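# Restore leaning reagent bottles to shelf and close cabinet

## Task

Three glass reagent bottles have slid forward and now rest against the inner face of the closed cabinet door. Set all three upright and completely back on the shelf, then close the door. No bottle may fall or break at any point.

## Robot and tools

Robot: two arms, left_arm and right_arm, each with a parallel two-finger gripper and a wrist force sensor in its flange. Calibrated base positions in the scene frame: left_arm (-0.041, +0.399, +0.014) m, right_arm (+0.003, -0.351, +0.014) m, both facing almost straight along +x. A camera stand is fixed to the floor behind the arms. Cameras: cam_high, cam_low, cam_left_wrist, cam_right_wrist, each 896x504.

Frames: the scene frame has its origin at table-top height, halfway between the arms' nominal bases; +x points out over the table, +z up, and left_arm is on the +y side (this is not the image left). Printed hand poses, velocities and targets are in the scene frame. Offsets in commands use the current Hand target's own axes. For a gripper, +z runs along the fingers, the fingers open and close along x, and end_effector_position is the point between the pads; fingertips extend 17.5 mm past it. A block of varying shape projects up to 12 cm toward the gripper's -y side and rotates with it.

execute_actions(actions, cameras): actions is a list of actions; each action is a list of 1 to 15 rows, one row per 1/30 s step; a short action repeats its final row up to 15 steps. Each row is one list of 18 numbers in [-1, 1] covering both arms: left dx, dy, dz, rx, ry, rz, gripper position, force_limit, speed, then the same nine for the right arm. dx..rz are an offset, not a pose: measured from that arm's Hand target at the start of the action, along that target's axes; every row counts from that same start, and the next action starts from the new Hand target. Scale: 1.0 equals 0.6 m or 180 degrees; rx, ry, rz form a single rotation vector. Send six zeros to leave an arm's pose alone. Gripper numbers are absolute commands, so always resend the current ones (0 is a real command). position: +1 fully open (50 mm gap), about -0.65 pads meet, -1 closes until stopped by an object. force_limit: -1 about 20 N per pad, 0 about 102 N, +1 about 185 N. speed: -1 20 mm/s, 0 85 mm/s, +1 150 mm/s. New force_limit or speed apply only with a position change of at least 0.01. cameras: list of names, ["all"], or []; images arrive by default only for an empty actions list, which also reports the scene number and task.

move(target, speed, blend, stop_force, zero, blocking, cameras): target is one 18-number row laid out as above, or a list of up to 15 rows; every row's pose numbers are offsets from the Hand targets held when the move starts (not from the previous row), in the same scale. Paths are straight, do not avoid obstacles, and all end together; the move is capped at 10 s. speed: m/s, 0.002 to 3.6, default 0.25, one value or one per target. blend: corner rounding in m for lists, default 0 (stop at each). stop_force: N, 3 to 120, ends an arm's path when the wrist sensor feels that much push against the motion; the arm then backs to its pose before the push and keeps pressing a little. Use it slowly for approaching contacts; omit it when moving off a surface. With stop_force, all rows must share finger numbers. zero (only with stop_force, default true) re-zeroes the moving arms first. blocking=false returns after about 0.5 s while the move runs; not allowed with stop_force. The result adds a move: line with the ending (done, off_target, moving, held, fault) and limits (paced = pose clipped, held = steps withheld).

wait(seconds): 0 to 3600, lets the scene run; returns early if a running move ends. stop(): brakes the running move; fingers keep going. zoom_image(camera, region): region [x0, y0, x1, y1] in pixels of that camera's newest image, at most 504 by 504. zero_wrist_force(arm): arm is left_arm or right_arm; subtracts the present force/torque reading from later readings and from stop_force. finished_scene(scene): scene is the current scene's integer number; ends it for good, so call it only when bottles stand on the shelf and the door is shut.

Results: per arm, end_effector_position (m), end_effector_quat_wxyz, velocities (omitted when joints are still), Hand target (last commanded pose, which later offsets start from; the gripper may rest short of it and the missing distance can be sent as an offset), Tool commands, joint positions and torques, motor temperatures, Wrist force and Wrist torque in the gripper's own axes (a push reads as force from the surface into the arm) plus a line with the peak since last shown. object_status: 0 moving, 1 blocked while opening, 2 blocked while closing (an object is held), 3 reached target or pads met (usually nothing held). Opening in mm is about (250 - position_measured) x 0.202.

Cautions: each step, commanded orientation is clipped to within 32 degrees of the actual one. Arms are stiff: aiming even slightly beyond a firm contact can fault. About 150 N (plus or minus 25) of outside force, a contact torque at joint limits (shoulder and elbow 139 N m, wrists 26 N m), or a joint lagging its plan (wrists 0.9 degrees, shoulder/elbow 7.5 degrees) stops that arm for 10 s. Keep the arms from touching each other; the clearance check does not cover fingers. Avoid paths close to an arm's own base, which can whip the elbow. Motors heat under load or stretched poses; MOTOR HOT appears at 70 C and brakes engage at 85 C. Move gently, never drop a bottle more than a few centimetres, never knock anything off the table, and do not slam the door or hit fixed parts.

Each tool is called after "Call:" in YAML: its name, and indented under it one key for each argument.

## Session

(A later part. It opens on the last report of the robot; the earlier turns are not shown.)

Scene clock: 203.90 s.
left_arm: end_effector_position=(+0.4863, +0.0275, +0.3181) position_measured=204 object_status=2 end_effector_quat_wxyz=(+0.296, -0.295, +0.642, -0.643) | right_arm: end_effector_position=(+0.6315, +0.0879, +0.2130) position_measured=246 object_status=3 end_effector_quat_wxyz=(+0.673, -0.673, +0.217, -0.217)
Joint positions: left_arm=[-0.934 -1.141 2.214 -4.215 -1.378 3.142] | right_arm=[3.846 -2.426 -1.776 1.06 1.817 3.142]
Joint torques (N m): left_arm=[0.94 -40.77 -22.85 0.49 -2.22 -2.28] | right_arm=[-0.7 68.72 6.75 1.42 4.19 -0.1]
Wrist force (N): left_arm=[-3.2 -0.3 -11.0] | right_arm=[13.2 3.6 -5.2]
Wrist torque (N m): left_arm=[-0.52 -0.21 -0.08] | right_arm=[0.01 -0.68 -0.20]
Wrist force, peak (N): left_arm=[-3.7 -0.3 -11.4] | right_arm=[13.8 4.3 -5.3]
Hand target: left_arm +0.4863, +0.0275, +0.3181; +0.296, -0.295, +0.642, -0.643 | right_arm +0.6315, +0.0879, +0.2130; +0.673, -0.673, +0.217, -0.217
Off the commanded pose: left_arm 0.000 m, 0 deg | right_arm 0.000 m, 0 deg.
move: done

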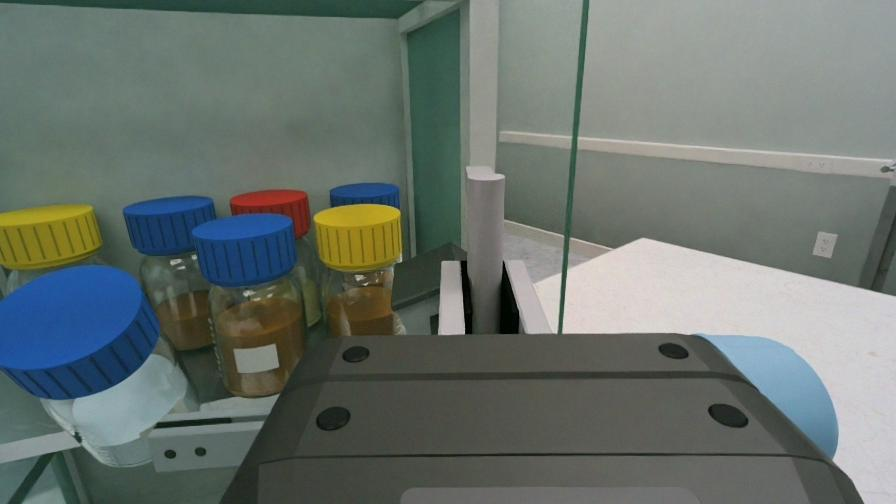

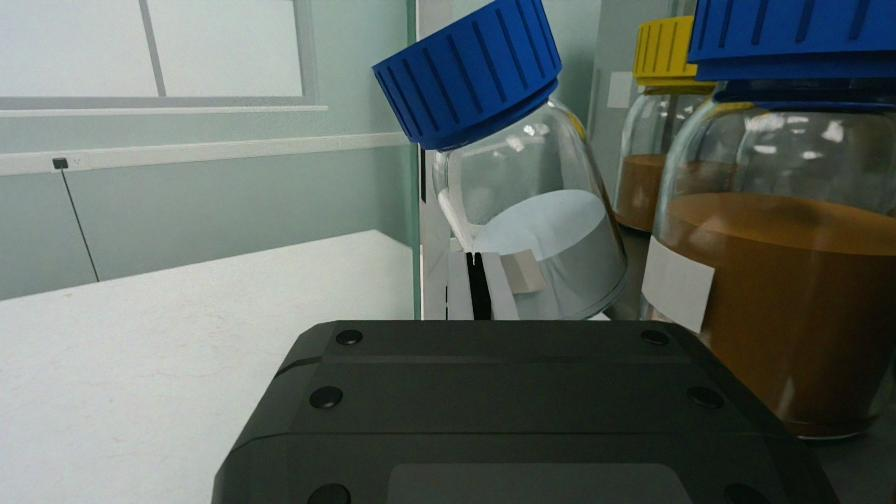

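Call:
move:
  target: [-0.00152,0,-0.0126,0,0.00833,0,-1,-0.7,-0.5,0,0,0,0,0,0,-0.62,0,-0.5]
  speed: 0.03
  cameras: ["cam_left_wrist","cam_right_wrist"]

Scene clock: 205.23 s.
left_arm: end_effector_position=(+0.4812, +0.0331, +0.3181) position_measured=204 object_status=2 end_effector_quat_wxyz=(+0.287, -0.287, +0.646, -0.646) end_effector_velocity=(-0.001, +0.000, -0.001) end_effector_angular_velocity=(+0.002, +0.000, -0.004) | right_arm: end_effector_position=(+0.6315, +0.0879, +0.2131) position_measured=246 object_status=3 end_effector_quat_wxyz=(+0.673, -0.673, +0.217, -0.217)
Joint positions: left_arm=[-0.917 -1.15 2.232 -4.224 -1.421 3.142] | right_arm=[3.846 -2.426 -1.776 1.06 1.817 3.142]
Joint velocities: left_arm=[0.001 -0.001 0.002 0 -0.005 0.001] | right_arm=[within noise]
Joint torques (N m): left_arm=[1.29 -46.06 -1.36 -5.56 -3.32 -2.26] | right_arm=[-1.05 53.53 6.86 1.44 -1.21 -0.87]
Wrist force (N): left_arm=[-5.4 -0.5 1.0] | right_arm=[-2.4 -1.2 -4.2]
Wrist torque (N m): left_arm=[-0.55 -0.21 -0.08] | right_arm=[-0.24 0.12 -0.10]
Wrist force, peak (N): left_arm=[-3.1 -0.2 -11.0] | right_arm=[13.2 3.9 -5.5]
Hand target: left_arm +0.4812, +0.0331, +0.3181; +0.287, -0.287, +0.646, -0.646 | right_arm +0.6315, +0.0879, +0.2130; +0.673, -0.673, +0.217, -0.217
Off the commanded pose: left_arm 0.000 m, 0 deg | right_arm 0.000 m, 0 deg.
move: done

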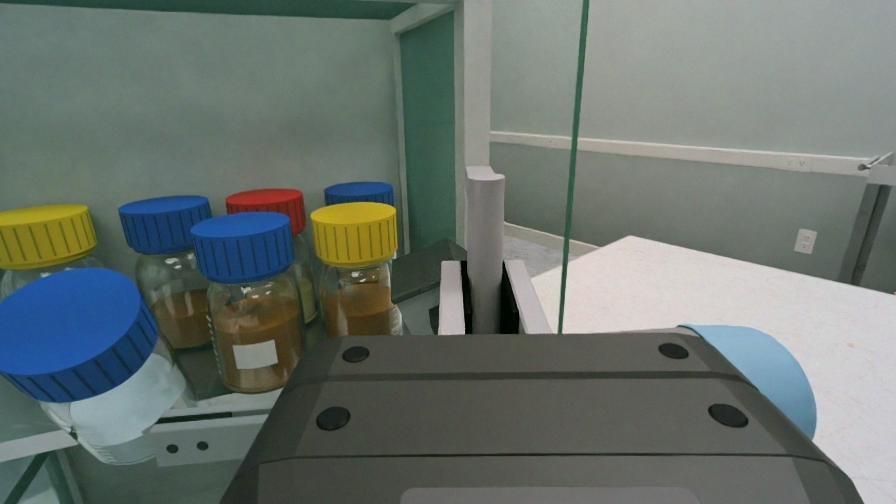

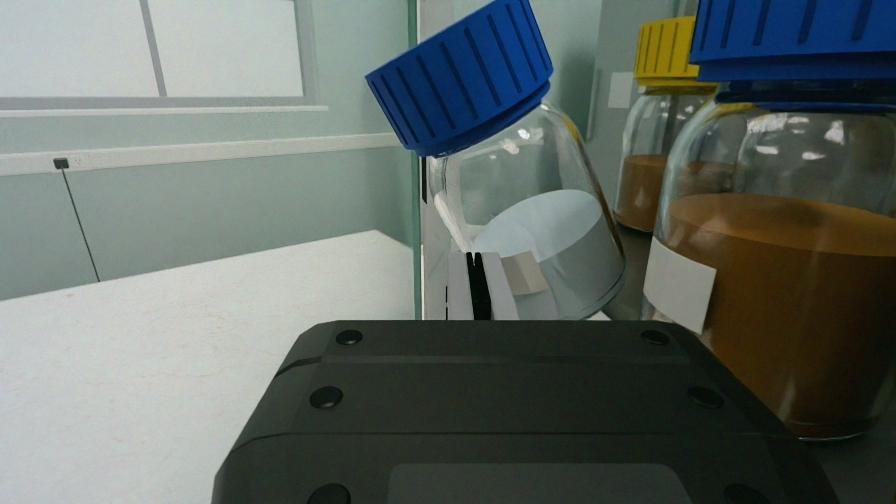

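Call:
move:
  target: [0,0,0,0,0,0,-1,-0.7,-0.5,0,-0.02,0,0,0,0,-0.62,0,-0.5]
  speed: 0.025
  stop_force: 6
  cameras: ["cam_left_wrist","cam_right_wrist"]

Scene clock: 207.07 s.
left_arm: end_effector_position=(+0.4812, +0.0331, +0.3181) position_measured=204 object_status=2 end_effector_quat_wxyz=(+0.287, -0.287, +0.646, -0.646) | right_arm: end_effector_position=(+0.6316, +0.0879, +0.2250) position_measured=246 object_status=3 end_effector_quat_wxyz=(+0.673, -0.673, +0.217, -0.217)
Joint positions: left_arm=[-0.916 -1.15 2.232 -4.224 -1.421 3.142] | right_arm=[3.846 -2.401 -1.78 1.039 1.817 3.142]
Joint torques (N m): left_arm=[2.03 -46.17 -1.67 -5.47 -3.17 -2.28] | right_arm=[-2.5 63.63 5.86 0.1 -0.6 -1.28]
Wrist force (N): left_arm=[-5.4 -0.4 0.8] | right_arm=[-1.9 -0.9 -4.3]
Wrist torque (N m): left_arm=[-0.54 -0.24 -0.08] | right_arm=[-0.19 0.09 -0.10]
Wrist force, peak (N): left_arm=[-5.7 -0.3 0.8] | right_arm=[-2.3 -1.1 -4.9]
Hand target: left_arm +0.4812, +0.0331, +0.3181; +0.287, -0.287, +0.646, -0.646 | right_arm +0.6316, +0.0879, +0.2250; +0.673, -0.673, +0.217, -0.217
Off the commanded pose: left_arm 0.000 m, 0 deg | right_arm 0.000 m, 0 deg.
move: done

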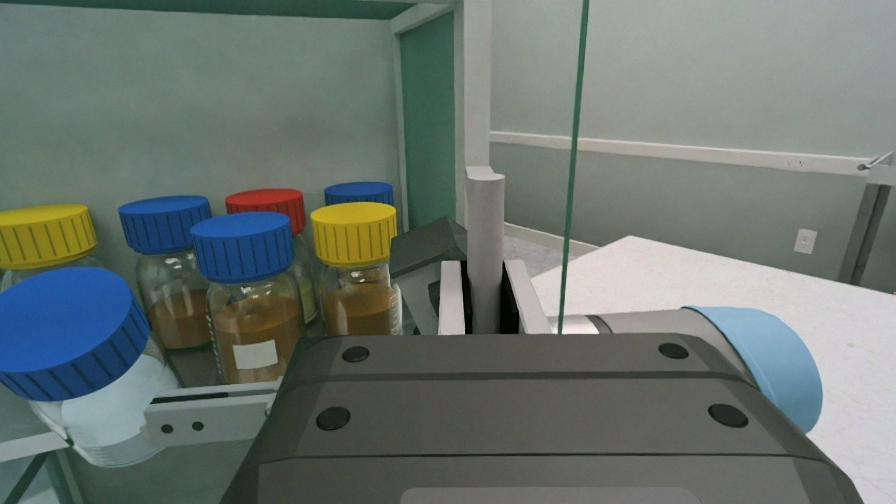

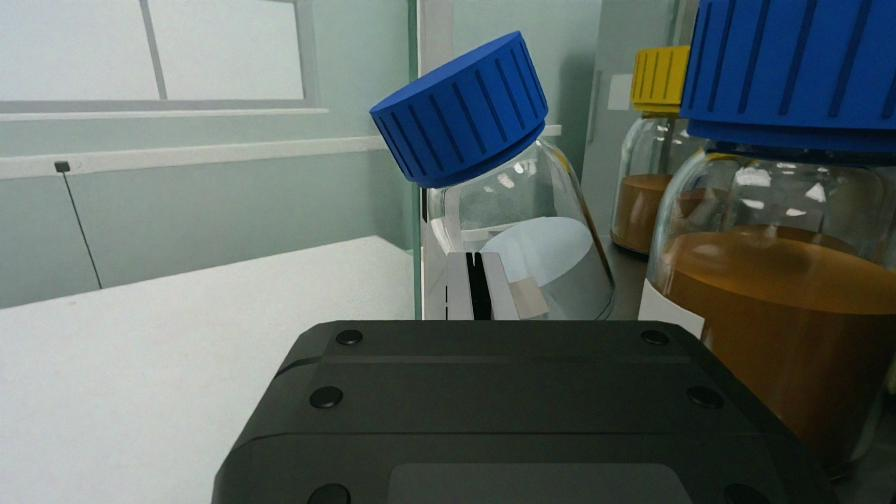

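Call:
move:
  target: [0,0,0,0,0,0,-1,-0.7,-0.5,0,0.0283,-0.025,0,0,0,-0.62,0,-0.5]
  speed: 0.06

Call:
move:
  target: [-0.004,0,-0.0292,0,0.01944,0,-1,-0.7,-0.5,0,0,0,0,0,0,-0.62,0,-0.5]
  speed: 0.03
  cameras: ["cam_left_wrist","cam_right_wrist"]

Scene clock: 210.77 s.
left_arm: end_effector_position=(+0.4812, +0.0331, +0.3181) position_measured=204 object_status=2 end_effector_quat_wxyz=(+0.287, -0.287, +0.646, -0.646) | right_arm: end_effector_position=(+0.6228, +0.0758, +0.2081) position_measured=246 object_status=3 end_effector_quat_wxyz=(+0.673, -0.673, +0.217, -0.217)
Joint positions: left_arm=[-0.916 -1.15 2.232 -4.224 -1.421 3.142] | right_arm=[3.839 -2.421 -1.816 1.095 1.824 3.142]
Joint torques (N m): left_arm=[2.69 -45.9 -1.33 -5.31 -3.25 -2.15] | right_arm=[-11.58 33.78 3.59 5.08 1.25 -0.42]
Wrist force (N): left_arm=[-5.3 -0.3 0.9] | right_arm=[-1.9 -1.4 -3.9]
Wrist torque (N m): left_arm=[-0.52 -0.24 -0.08] | right_arm=[-0.18 0.11 -0.11]
Wrist force, peak (N): left_arm=[-5.7 -0.2 1.0] | right_arm=[-2.2 -1.6 -4.6]
Hand target: left_arm +0.4812, +0.0331, +0.3181; +0.287, -0.287, +0.646, -0.646 | right_arm +0.6228, +0.0757, +0.2080; +0.673, -0.673, +0.217, -0.217
Off the commanded pose: left_arm 0.000 m, 0 deg | right_arm 0.000 m, 0 deg.
move: done

Scene clock: 212.23 s.
left_arm: end_effector_position=(+0.4698, +0.0466, +0.3181) position_measured=204 object_status=2 end_effector_quat_wxyz=(+0.267, -0.267, +0.655, -0.655) | right_arm: end_effector_position=(+0.6228, +0.0757, +0.2080) position_measured=246 object_status=3 end_effector_quat_wxyz=(+0.673, -0.673, +0.217, -0.217)
Joint positions: left_arm=[-0.871 -1.168 2.268 -4.241 -1.527 3.142] | right_arm=[3.839 -2.421 -1.816 1.095 1.824 3.142]
Joint torques (N m): left_arm=[-0.97 -45.59 -2 -5.78 -4.77 -2.32] | right_arm=[-11.24 34.56 4.72 4.93 1.51 0.28]
Wrist force (N): left_arm=[-11.6 -0.1 1.4] | right_arm=[-1.9 -1.7 -3.6]
Wrist torque (N m): left_arm=[-0.54 -0.26 -0.09] | right_arm=[-0.22 0.12 -0.11]
Wrist force, peak (N): left_arm=[-11.6 -0.1 1.4] | right_arm=[-1.8 -1.9 -4.0]
Hand target: left_arm +0.4698, +0.0467, +0.3181; +0.267, -0.267, +0.655, -0.655 | right_arm +0.6228, +0.0757, +0.2080; +0.673, -0.673, +0.217, -0.217
Off the commanded pose: left_arm 0.000 m, 0 deg | right_arm 0.000 m, 0 deg.
move: done

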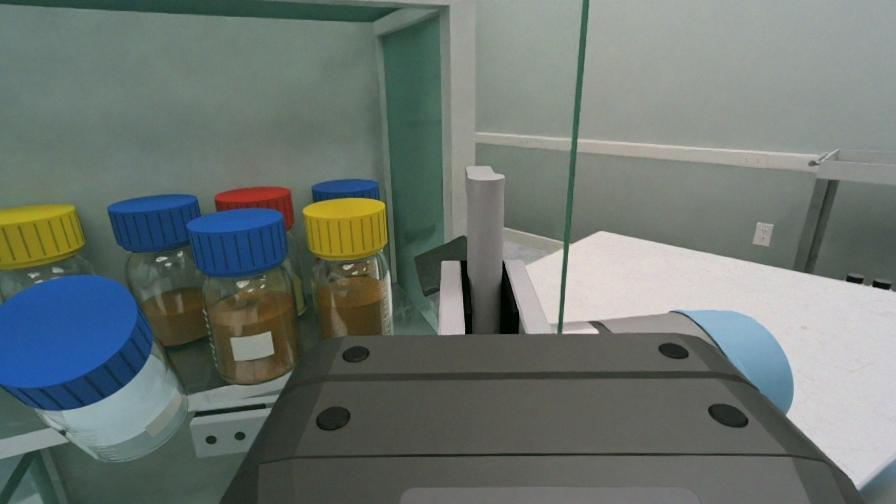

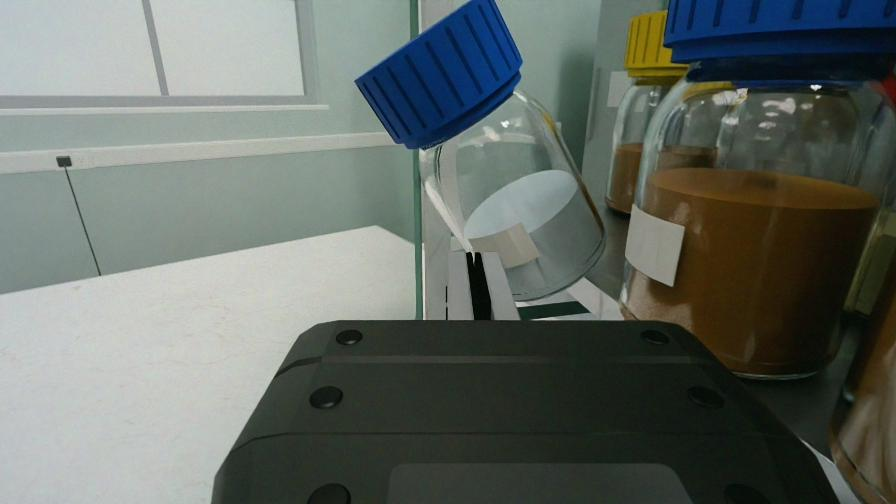

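Call:
zoom_image:
  camera: "cam_right_wrist"
  region: [340, 0, 700, 330]

Scaled by 1.400.

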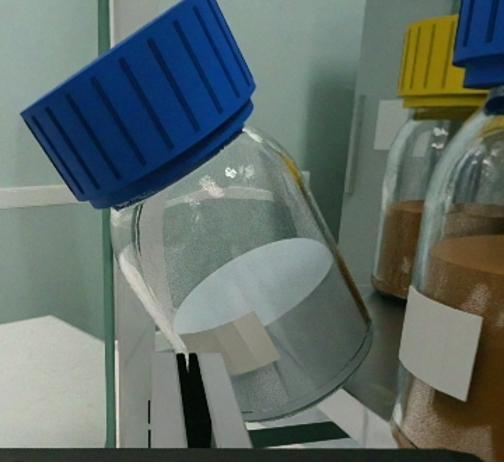

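Call:
move:
  target: [0,0,0,0,0,0,-1,-0.7,-0.5,-0.022,0.01,-0.0028,0,-0.0278,0,-0.62,0,-0.5]
  speed: 0.08

Call:
move:
  target: [0,0,0,0,0,0,-1,-0.7,-0.5,0,0,0.0555,0,0,0,-0.62,0,-0.5]
  speed: 0.05
  stop_force: 6
  cameras: ["cam_left_wrist","cam_right_wrist"]

Scene clock: 214.63 s.
left_arm: end_effector_position=(+0.4698, +0.0467, +0.3181) position_measured=204 object_status=2 end_effector_quat_wxyz=(+0.267, -0.267, +0.655, -0.655) | right_arm: end_effector_position=(+0.6111, +0.0821, +0.2021) position_measured=246 object_status=3 end_effector_quat_wxyz=(+0.682, -0.682, +0.187, -0.187)
Joint positions: left_arm=[-0.871 -1.168 2.268 -4.241 -1.527 3.142] | right_arm=[3.82 -2.439 -1.8 1.097 1.93 3.142]
Joint torques (N m): left_arm=[-1.45 -44.62 -3.03 -5.81 -4.79 -2.16] | right_arm=[-11.83 35.1 23.33 1.14 1.2 -0.53]
Wrist force (N): left_arm=[-12.1 0.0 1.6] | right_arm=[-1.8 -1.6 -3.9]
Wrist torque (N m): left_arm=[-0.53 -0.24 -0.08] | right_arm=[-0.21 0.09 -0.11]
Wrist force, peak (N): left_arm=[-12.4 0.1 1.6] | right_arm=[-1.9 -1.7 -4.0]
Hand target: left_arm +0.4698, +0.0467, +0.3181; +0.267, -0.267, +0.655, -0.655 | right_arm +0.6111, +0.0821, +0.2020; +0.682, -0.682, +0.187, -0.187
Off the commanded pose: left_arm 0.000 m, 0 deg | right_arm 0.000 m, 0 deg.
move: done

Scene clock: 216.40 s.
left_arm: end_effector_position=(+0.4698, +0.0467, +0.3181) position_measured=204 object_status=2 end_effector_quat_wxyz=(+0.267, -0.267, +0.655, -0.655) | right_arm: end_effector_position=(+0.6281, +0.1107, +0.2020) position_measured=246 object_status=3 end_effector_quat_wxyz=(+0.682, -0.682, +0.187, -0.187)
Joint positions: left_arm=[-0.871 -1.168 2.268 -4.241 -1.527 3.142] | right_arm=[3.842 -2.471 -1.71 1.04 1.908 3.142]
Joint torques (N m): left_arm=[-1.89 -43.91 -4.5 -5.58 -4.9 -2.22] | right_arm=[11.01 37.69 24.11 0.02 -1.17 0.22]
Wrist force (N): left_arm=[-12.0 0.1 1.5] | right_arm=[-2.2 -1.5 -3.9]
Wrist torque (N m): left_arm=[-0.50 -0.26 -0.09] | right_arm=[-0.19 0.16 -0.11]
Wrist force, peak (N): left_arm=[-12.1 0.6 1.4] | right_arm=[-2.0 -1.8 -4.3]
Hand target: left_arm +0.4698, +0.0467, +0.3181; +0.267, -0.267, +0.655, -0.655 | right_arm +0.6281, +0.1107, +0.2020; +0.682, -0.682, +0.187, -0.187
Off the commanded pose: left_arm 0.000 m, 0 deg | right_arm 0.000 m, 0 deg.
move: done

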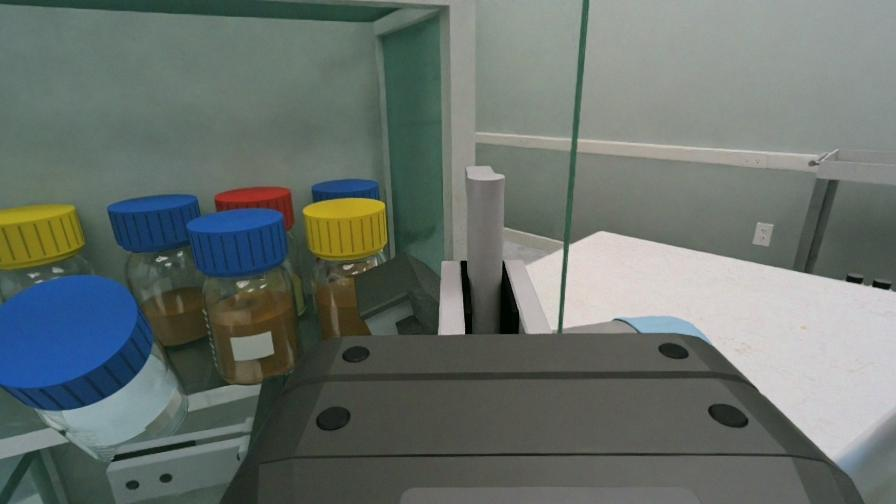

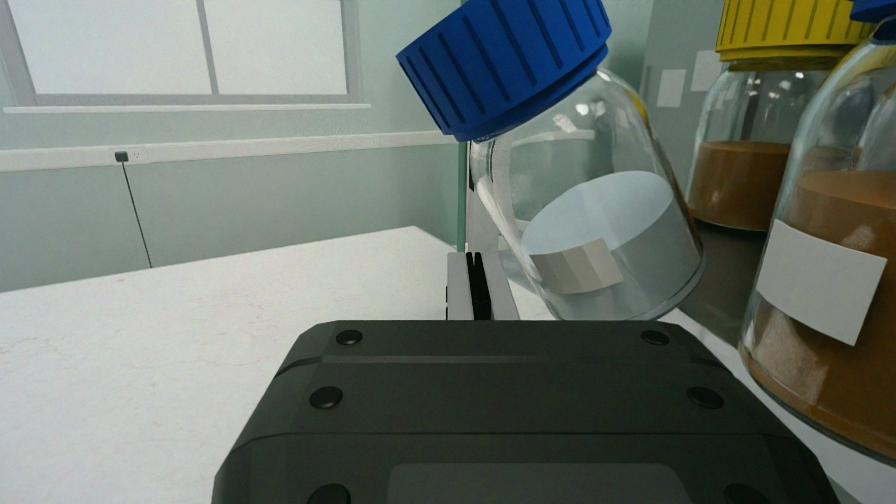

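Call:
move:
  target: [0,0,0,0,0,0,-1,-0.7,-0.5,0,-0.04,0,0,0,0,-0.62,0,-0.5]
  speed: 0.025
  stop_force: 6
  cameras: ["cam_left_wrist","cam_right_wrist"]

Scene clock: 218.70 s.
left_arm: end_effector_position=(+0.4698, +0.0467, +0.3181) position_measured=204 object_status=2 end_effector_quat_wxyz=(+0.267, -0.267, +0.655, -0.655) | right_arm: end_effector_position=(+0.6281, +0.1107, +0.2260) position_measured=246 object_status=3 end_effector_quat_wxyz=(+0.682, -0.682, +0.187, -0.187)
Joint positions: left_arm=[-0.871 -1.168 2.268 -4.241 -1.527 3.142] | right_arm=[3.842 -2.423 -1.719 1.001 1.908 3.142]
Joint torques (N m): left_arm=[-1.84 -42.79 -6.71 -5.33 -4.9 -2.28] | right_arm=[6.59 64.93 6.25 0.24 0.15 -1.3]
Wrist force (N): left_arm=[-11.9 -0.2 1.5] | right_arm=[-2.5 -1.0 -3.9]
Wrist torque (N m): left_arm=[-0.54 -0.28 -0.09] | right_arm=[-0.22 0.13 -0.10]
Wrist force, peak (N): left_arm=[-12.2 -0.1 1.7] | right_arm=[-2.6 -1.0 -4.2]
Hand target: left_arm +0.4698, +0.0467, +0.3181; +0.267, -0.267, +0.655, -0.655 | right_arm +0.6281, +0.1107, +0.2260; +0.682, -0.682, +0.187, -0.187
Off the commanded pose: left_arm 0.000 m, 0 deg | right_arm 0.000 m, 0 deg.
move: done

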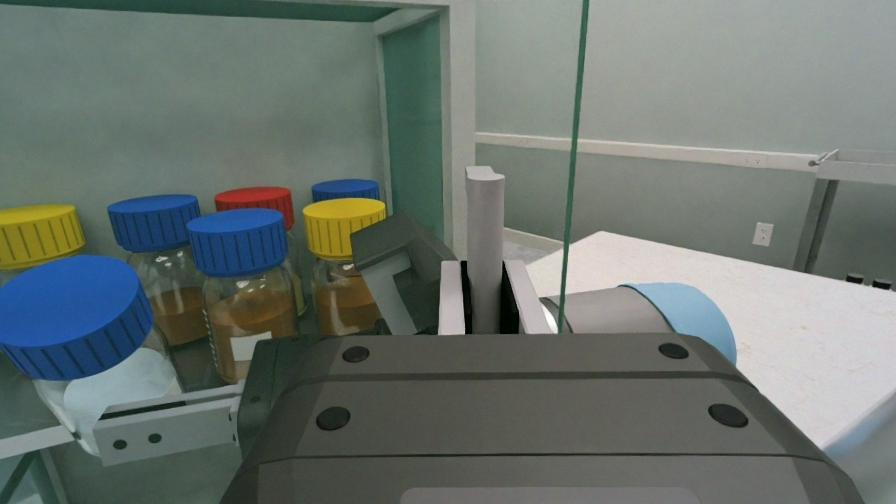

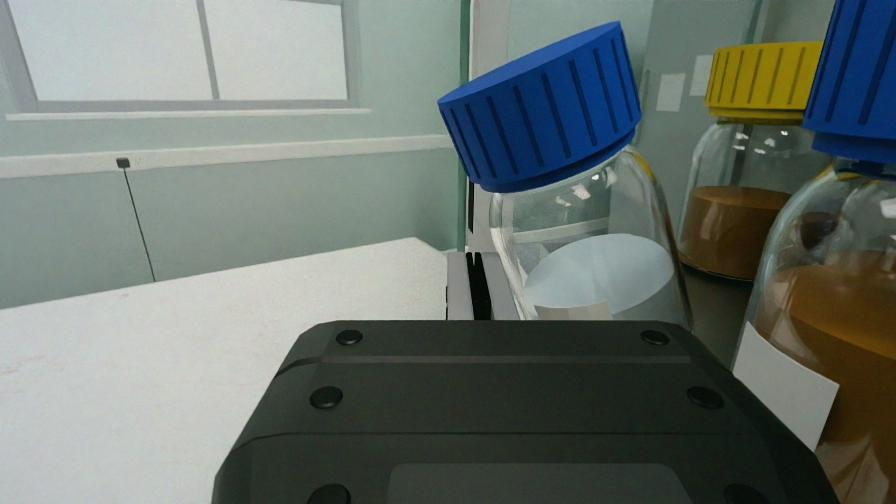

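Call:
move:
  target: [0,0,0,0,0,0,-1,-0.7,-0.5,0.0202,0,0.0025,0,0.0222,0,-0.62,0,-0.5]
  speed: 0.03
  stop_force: 10
  cameras: ["cam_left_wrist","cam_right_wrist"]

Scene clock: 221.63 s.
left_arm: end_effector_position=(+0.4698, +0.0467, +0.3181) position_measured=204 object_status=2 end_effector_quat_wxyz=(+0.267, -0.267, +0.655, -0.655) | right_arm: end_effector_position=(+0.6393, +0.1058, +0.2260) position_measured=246 object_status=3 end_effector_quat_wxyz=(+0.675, -0.675, +0.211, -0.211)
Joint positions: left_arm=[-0.871 -1.168 2.268 -4.241 -1.527 3.142] | right_arm=[3.854 -2.421 -1.724 1.003 1.827 3.142]
Joint torques (N m): left_arm=[-2.03 -40.74 -9.37 -5.28 -4.81 -2.44] | right_arm=[11.27 64.89 6.75 4.76 -1.42 -1.44]
Wrist force (N): left_arm=[-12.1 0.3 1.8] | right_arm=[-2.9 -1.5 -3.8]
Wrist torque (N m): left_arm=[-0.49 -0.25 -0.08] | right_arm=[-0.18 0.13 -0.11]
Wrist force, peak (N): left_arm=[-12.3 0.5 1.8] | right_arm=[-3.3 -1.6 -4.3]
Hand target: left_arm +0.4698, +0.0467, +0.3181; +0.267, -0.267, +0.655, -0.655 | right_arm +0.6393, +0.1058, +0.2260; +0.675, -0.675, +0.211, -0.211
Off the commanded pose: left_arm 0.000 m, 0 deg | right_arm 0.000 m, 0 deg.
move: done

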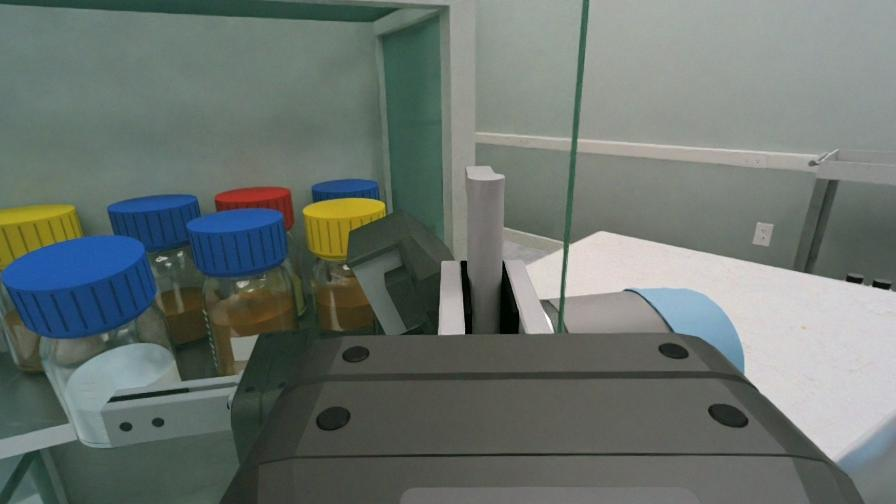

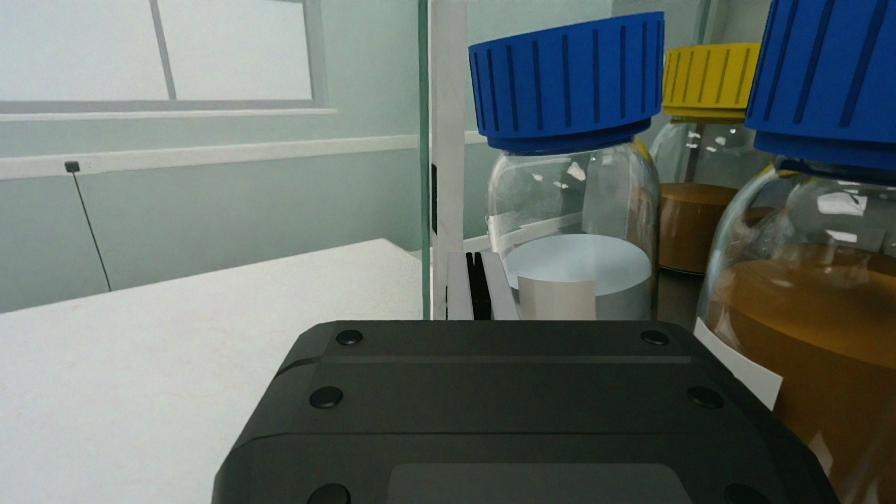

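Call:
move:
  target: [0,0,0,0,0,0,-1,-0.7,-0.5,0.0222,0.0067,0.005,0,0.025,0,-0.62,0,-0.5]
  speed: 0.03
  stop_force: 10
  cameras: ["cam_left_wrist","cam_right_wrist"]

Scene clock: 224.37 s.
left_arm: end_effector_position=(+0.4698, +0.0467, +0.3181) position_measured=204 object_status=2 end_effector_quat_wxyz=(+0.267, -0.267, +0.655, -0.655) | right_arm: end_effector_position=(+0.6519, +0.1007, +0.2220) position_measured=246 object_status=3 end_effector_quat_wxyz=(+0.666, -0.666, +0.237, -0.237)
Joint positions: left_arm=[-0.871 -1.168 2.268 -4.241 -1.527 3.142] | right_arm=[3.868 -2.429 -1.723 1.01 1.734 3.142]
Joint torques (N m): left_arm=[-1.93 -39.67 -12.11 -5.13 -4.74 -2.28] | right_arm=[11.25 36.55 25.28 4.77 -1.25 -1.1]
Wrist force (N): left_arm=[-11.7 0.1 1.2] | right_arm=[-2.7 -1.8 -4.0]
Wrist torque (N m): left_arm=[-0.52 -0.31 -0.09] | right_arm=[-0.20 0.14 -0.10]
Wrist force, peak (N): left_arm=[-12.2 0.0 1.7] | right_arm=[-3.0 -1.8 -4.2]
Hand target: left_arm +0.4698, +0.0467, +0.3181; +0.267, -0.267, +0.655, -0.655 | right_arm +0.6519, +0.1007, +0.2220; +0.666, -0.666, +0.237, -0.237
Off the commanded pose: left_arm 0.000 m, 0 deg | right_arm 0.000 m, 0 deg.
move: done

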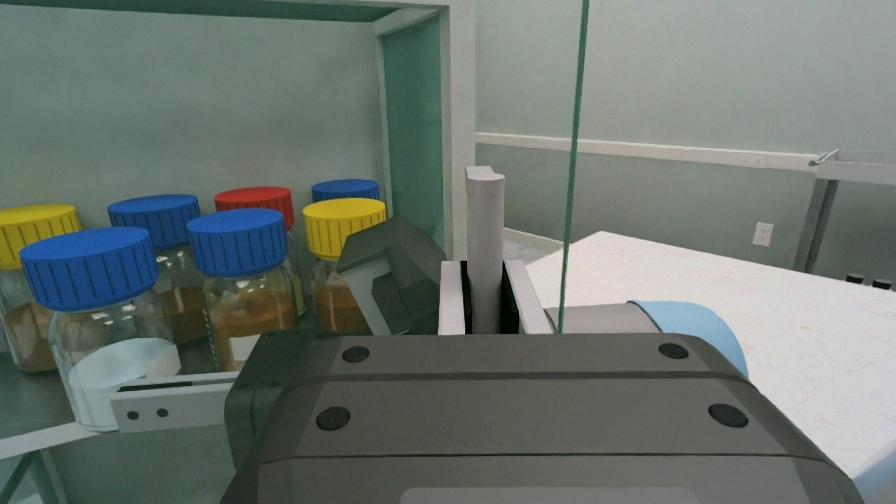

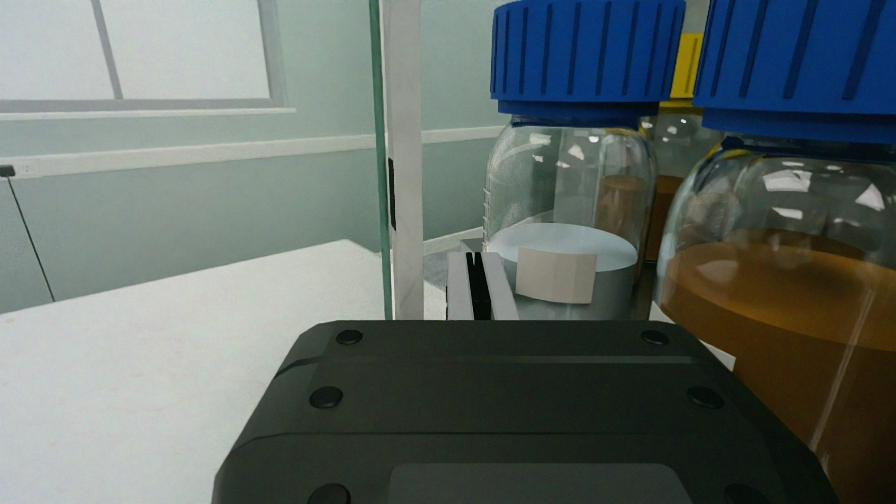

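Call:
move:
  target: [0,0,0,0,0,0,-1,-0.7,-0.5,0.0248,0,0.0078,0,0.0278,0,-0.62,0,-0.5]
  speed: 0.03
  stop_force: 10
  cameras: ["cam_left_wrist","cam_right_wrist"]

Scene clock: 227.03 s.
left_arm: end_effector_position=(+0.4698, +0.0467, +0.3181) position_measured=204 object_status=2 end_effector_quat_wxyz=(+0.267, -0.267, +0.655, -0.655) | right_arm: end_effector_position=(+0.6664, +0.0949, +0.2220) position_measured=246 object_status=3 end_effector_quat_wxyz=(+0.655, -0.655, +0.266, -0.266)
Joint positions: left_arm=[-0.871 -1.168 2.268 -4.241 -1.527 3.142] | right_arm=[3.884 -2.432 -1.716 1.006 1.63 3.142]
Joint torques (N m): left_arm=[-1.95 -38.71 -15.38 -5 -4.81 -2.28] | right_arm=[10.32 36.69 25.2 -0.02 -1.43 -0.08]
Wrist force (N): left_arm=[-12.1 0.2 1.5] | right_arm=[-3.3 -1.9 -4.7]
Wrist torque (N m): left_arm=[-0.48 -0.25 -0.09] | right_arm=[-0.20 0.22 -0.10]
Wrist force, peak (N): left_arm=[-12.2 0.3 1.5] | right_arm=[-3.3 -1.9 -4.7]
Hand target: left_arm +0.4698, +0.0467, +0.3181; +0.267, -0.267, +0.655, -0.655 | right_arm +0.6664, +0.0949, +0.2220; +0.655, -0.655, +0.266, -0.266
Off the commanded pose: left_arm 0.000 m, 0 deg | right_arm 0.000 m, 0 deg.
move: done

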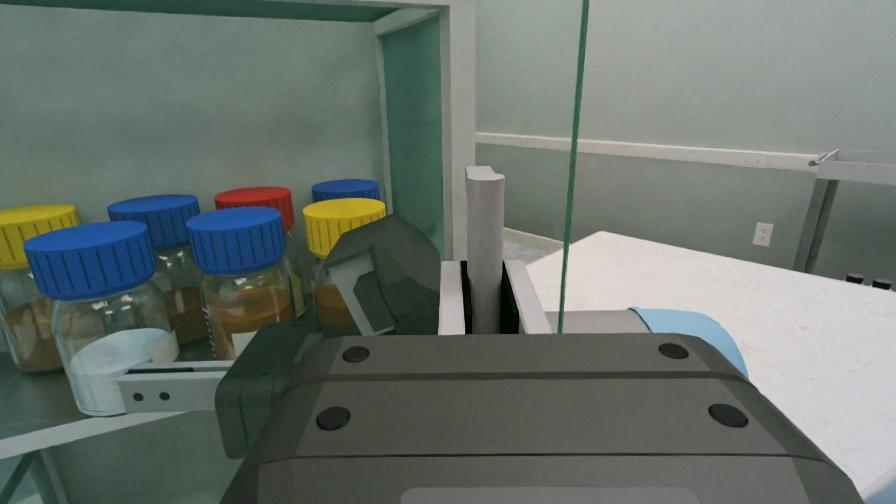

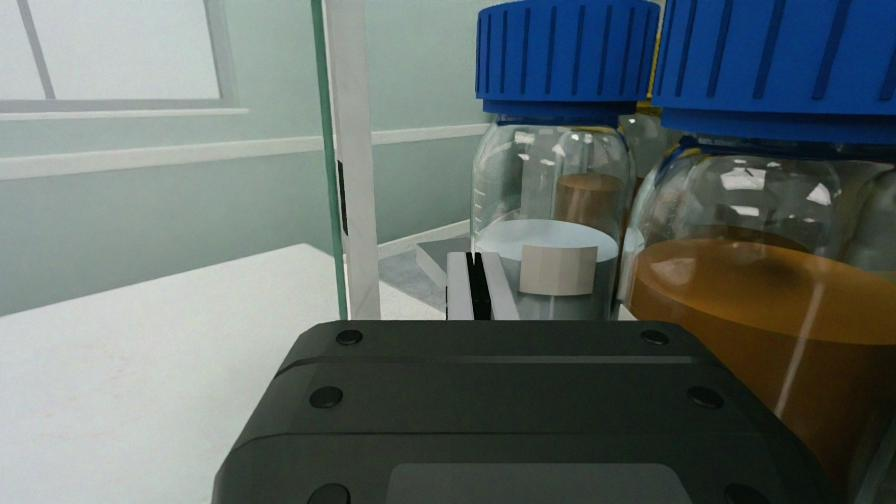

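Call:
zoom_image:
  camera: "cam_left_wrist"
  region: [0, 190, 420, 470]

Scaled by 1.200.

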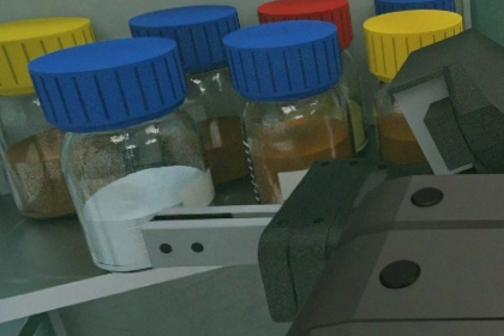

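Call:
move:
  target: [0,0,0,0,0,0,-1,-0.7,-0.5,0.0108,0,0.0048,0,0.0167,0,-0.62,0,-0.5]
  speed: 0.03
  stop_force: 10
  cameras: ["cam_left_wrist","cam_right_wrist"]

Scene clock: 229.97 s.
left_arm: end_effector_position=(+0.4698, +0.0467, +0.3181) position_measured=204 object_status=2 end_effector_quat_wxyz=(+0.267, -0.267, +0.655, -0.655) | right_arm: end_effector_position=(+0.6731, +0.0925, +0.2220) position_measured=246 object_status=3 end_effector_quat_wxyz=(+0.648, -0.648, +0.283, -0.283)
Joint positions: left_arm=[-0.871 -1.168 2.268 -4.241 -1.527 3.142] | right_arm=[3.898 -2.433 -1.712 1.004 1.564 3.142]
Joint torques (N m): left_arm=[-1.12 -36.26 -17.77 -4.76 -4.84 -2.38] | right_arm=[11.07 37.47 25.71 0.03 -1.43 0.35]
Wrist force (N): left_arm=[-11.7 0.1 1.6] | right_arm=[-3.1 -2.0 -4.7]
Wrist torque (N m): left_arm=[-0.52 -0.31 -0.09] | right_arm=[-0.25 0.21 -0.10]
Wrist force, peak (N): left_arm=[-12.3 0.1 1.5] | right_arm=[-3.3 -1.6 -4.9]
Hand target: left_arm +0.4698, +0.0467, +0.3181; +0.267, -0.267, +0.655, -0.655 | right_arm +0.6731, +0.0925, +0.2220; +0.648, -0.648, +0.283, -0.283
Off the commanded pose: left_arm 0.000 m, 0 deg | right_arm 0.000 m, 0 deg.
move: done

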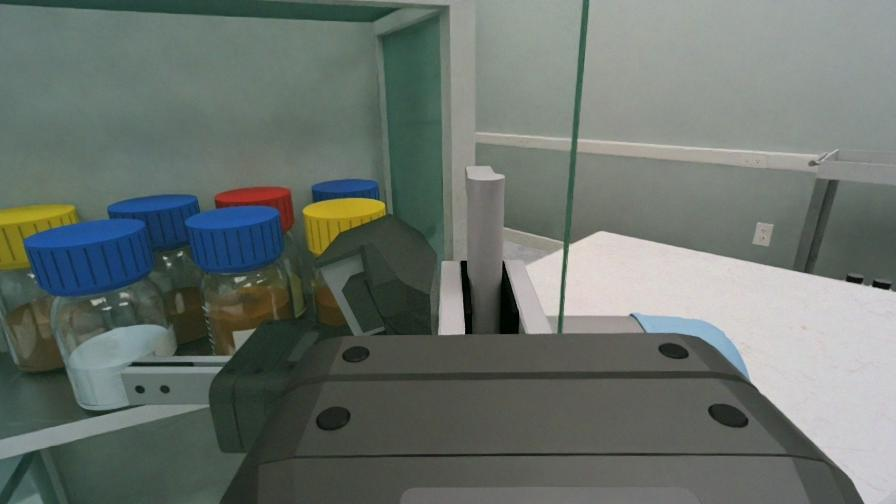

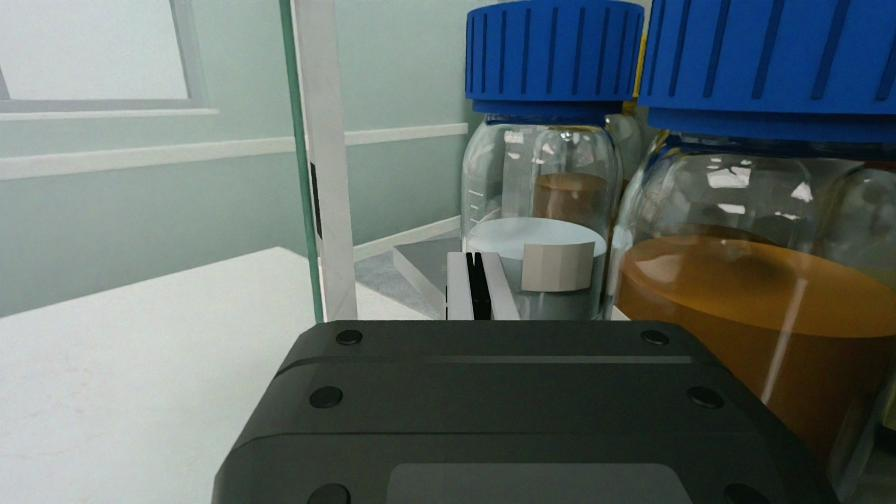

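Call:
zoom_image:
  camera: "cam_left_wrist"
  region: [0, 290, 340, 470]

Scaled by 1.482.

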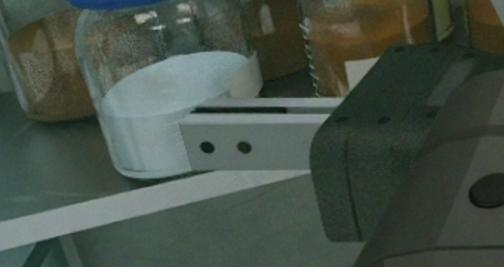

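Call:
move:
  target: [0,0,0,0,0,0,-1,-0.7,-0.5,-0.0152,0,-0.1078,0,-0.0361,0,-0.62,0,-0.5]
  speed: 0.08
  cameras: ["cam_left_wrist","cam_right_wrist"]

Scene clock: 232.67 s.
left_arm: end_effector_position=(+0.4698, +0.0467, +0.3181) position_measured=204 object_status=2 end_effector_quat_wxyz=(+0.267, -0.267, +0.655, -0.655) | right_arm: end_effector_position=(+0.6195, +0.0553, +0.2220) position_measured=246 object_status=3 end_effector_quat_wxyz=(+0.663, -0.663, +0.246, -0.246)
Joint positions: left_arm=[-0.871 -1.168 2.268 -4.241 -1.527 3.142] | right_arm=[3.856 -2.366 -1.89 1.114 1.719 3.142]
Joint torques (N m): left_arm=[-1.35 -35.3 -20.82 -4.43 -4.83 -2.27] | right_arm=[-11.18 60.47 3.92 4.89 1.19 -0.49]
Wrist force (N): left_arm=[-11.9 0.1 1.4] | right_arm=[-2.1 -2.0 -3.5]
Wrist torque (N m): left_arm=[-0.51 -0.29 -0.09] | right_arm=[-0.29 0.14 -0.11]
Wrist force, peak (N): left_arm=[-12.4 0.3 1.7] | right_arm=[-3.2 -1.7 -4.8]
Hand target: left_arm +0.4698, +0.0467, +0.3181; +0.267, -0.267, +0.655, -0.655 | right_arm +0.6194, +0.0552, +0.2220; +0.663, -0.663, +0.246, -0.246
Off the commanded pose: left_arm 0.000 m, 0 deg | right_arm 0.000 m, 0 deg.
move: done

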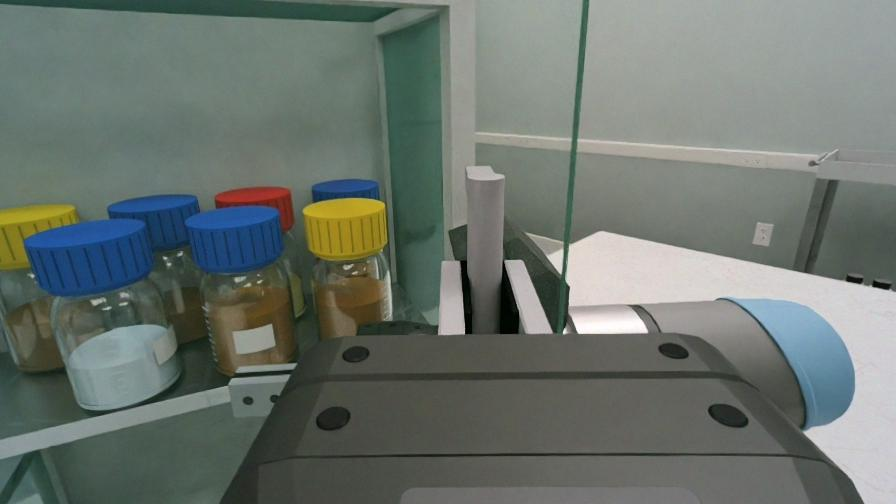

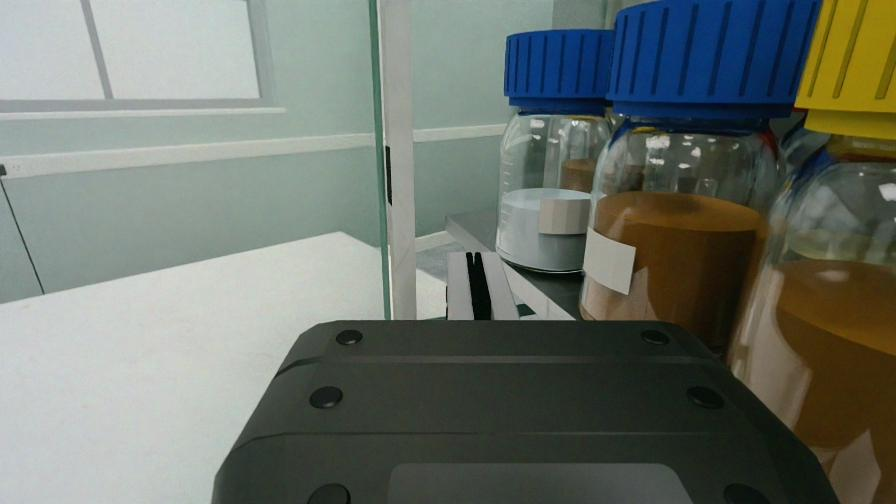

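Call:
zoom_image:
  camera: "cam_left_wrist"
  region: [0, 250, 440, 480]

Call:
zoom_image:
  camera: "cam_right_wrist"
  region: [440, 160, 896, 470]

Scaled by 1.145.

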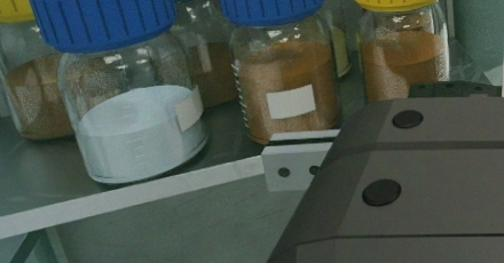

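Scaled by 1.105.

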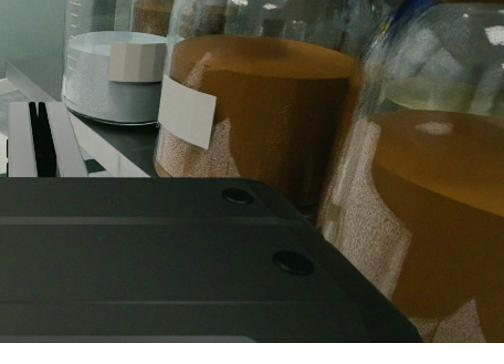

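Call:
move:
  target: [0,0,0,0,0,0,-1,-0.7,-0.5,0.0548,0,0.0237,0,0.0889,0,-0.62,0,-0.5]
  speed: 0.045
  stop_force: 10
  cameras: ["cam_left_wrist","cam_right_wrist"]

Scene clock: 237.30 s.
left_arm: end_effector_position=(+0.4698, +0.0467, +0.3181) position_measured=204 object_status=2 end_effector_quat_wxyz=(+0.267, -0.267, +0.655, -0.655) | right_arm: end_effector_position=(+0.6536, +0.0445, +0.2220) position_measured=246 object_status=3 end_effector_quat_wxyz=(+0.622, -0.622, +0.336, -0.336)
Joint positions: left_arm=[-0.871 -1.168 2.268 -4.241 -1.527 3.142] | right_arm=[3.941 -2.375 -1.864 1.097 1.355 3.142]
Joint torques (N m): left_arm=[-1.7 -32.29 -23.01 -4.18 -4.79 -2.34] | right_arm=[10.92 33.67 23.02 0.09 -1.46 0.42]
Wrist force (N): left_arm=[-11.9 0.3 1.2] | right_arm=[-3.3 -1.8 -4.0]
Wrist torque (N m): left_arm=[-0.48 -0.28 -0.09] | right_arm=[-0.23 0.18 -0.10]
Wrist force, peak (N): left_arm=[-12.3 0.4 1.9] | right_arm=[-3.5 -1.8 -4.3]
Hand target: left_arm +0.4698, +0.0467, +0.3181; +0.267, -0.267, +0.655, -0.655 | right_arm +0.6536, +0.0445, +0.2220; +0.622, -0.622, +0.336, -0.336
Off the commanded pose: left_arm 0.000 m, 0 deg | right_arm 0.000 m, 0 deg.
move: done

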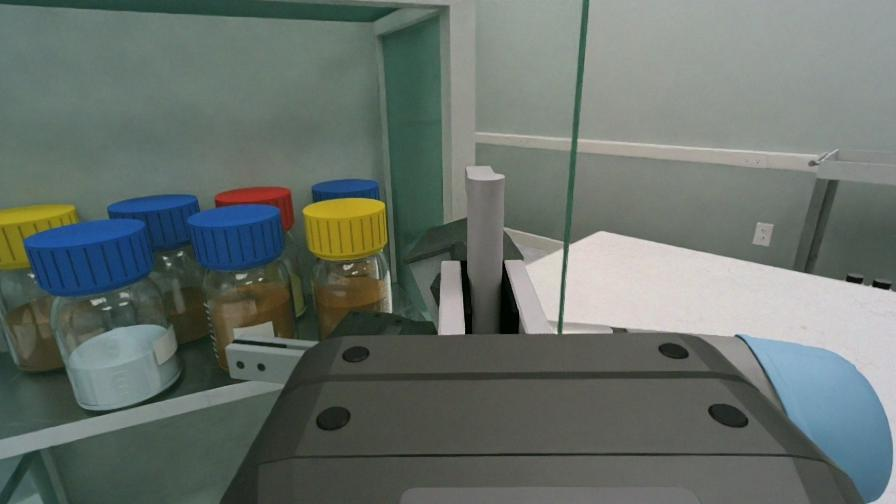

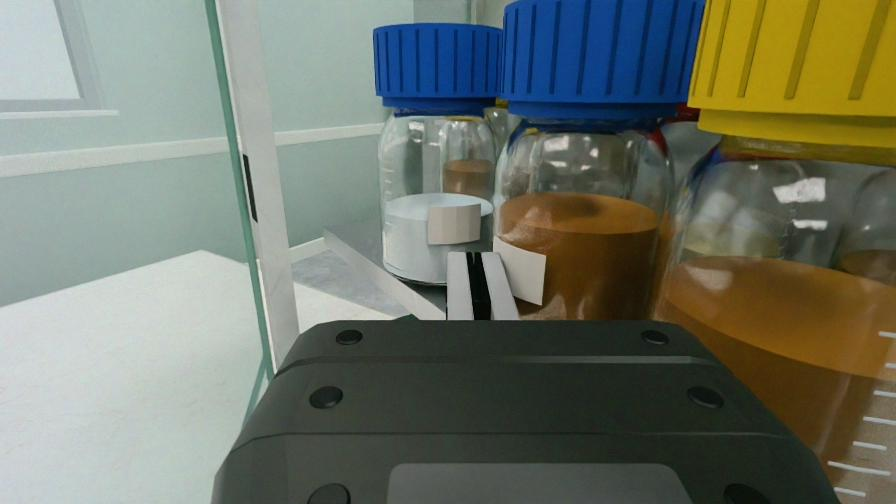

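Call:
zoom_image:
  camera: "cam_left_wrist"
  region: [160, 190, 420, 420]

Call:
zoom_image:
  camera: "cam_right_wrist"
  region: [360, 150, 700, 330]

Scaled by 1.938.

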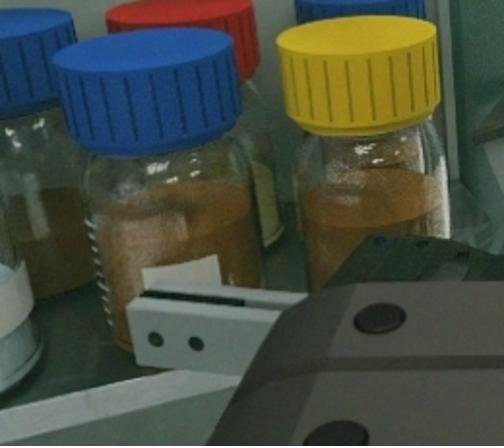

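Scaled by 1.482.

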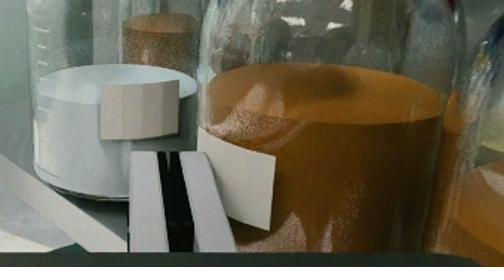

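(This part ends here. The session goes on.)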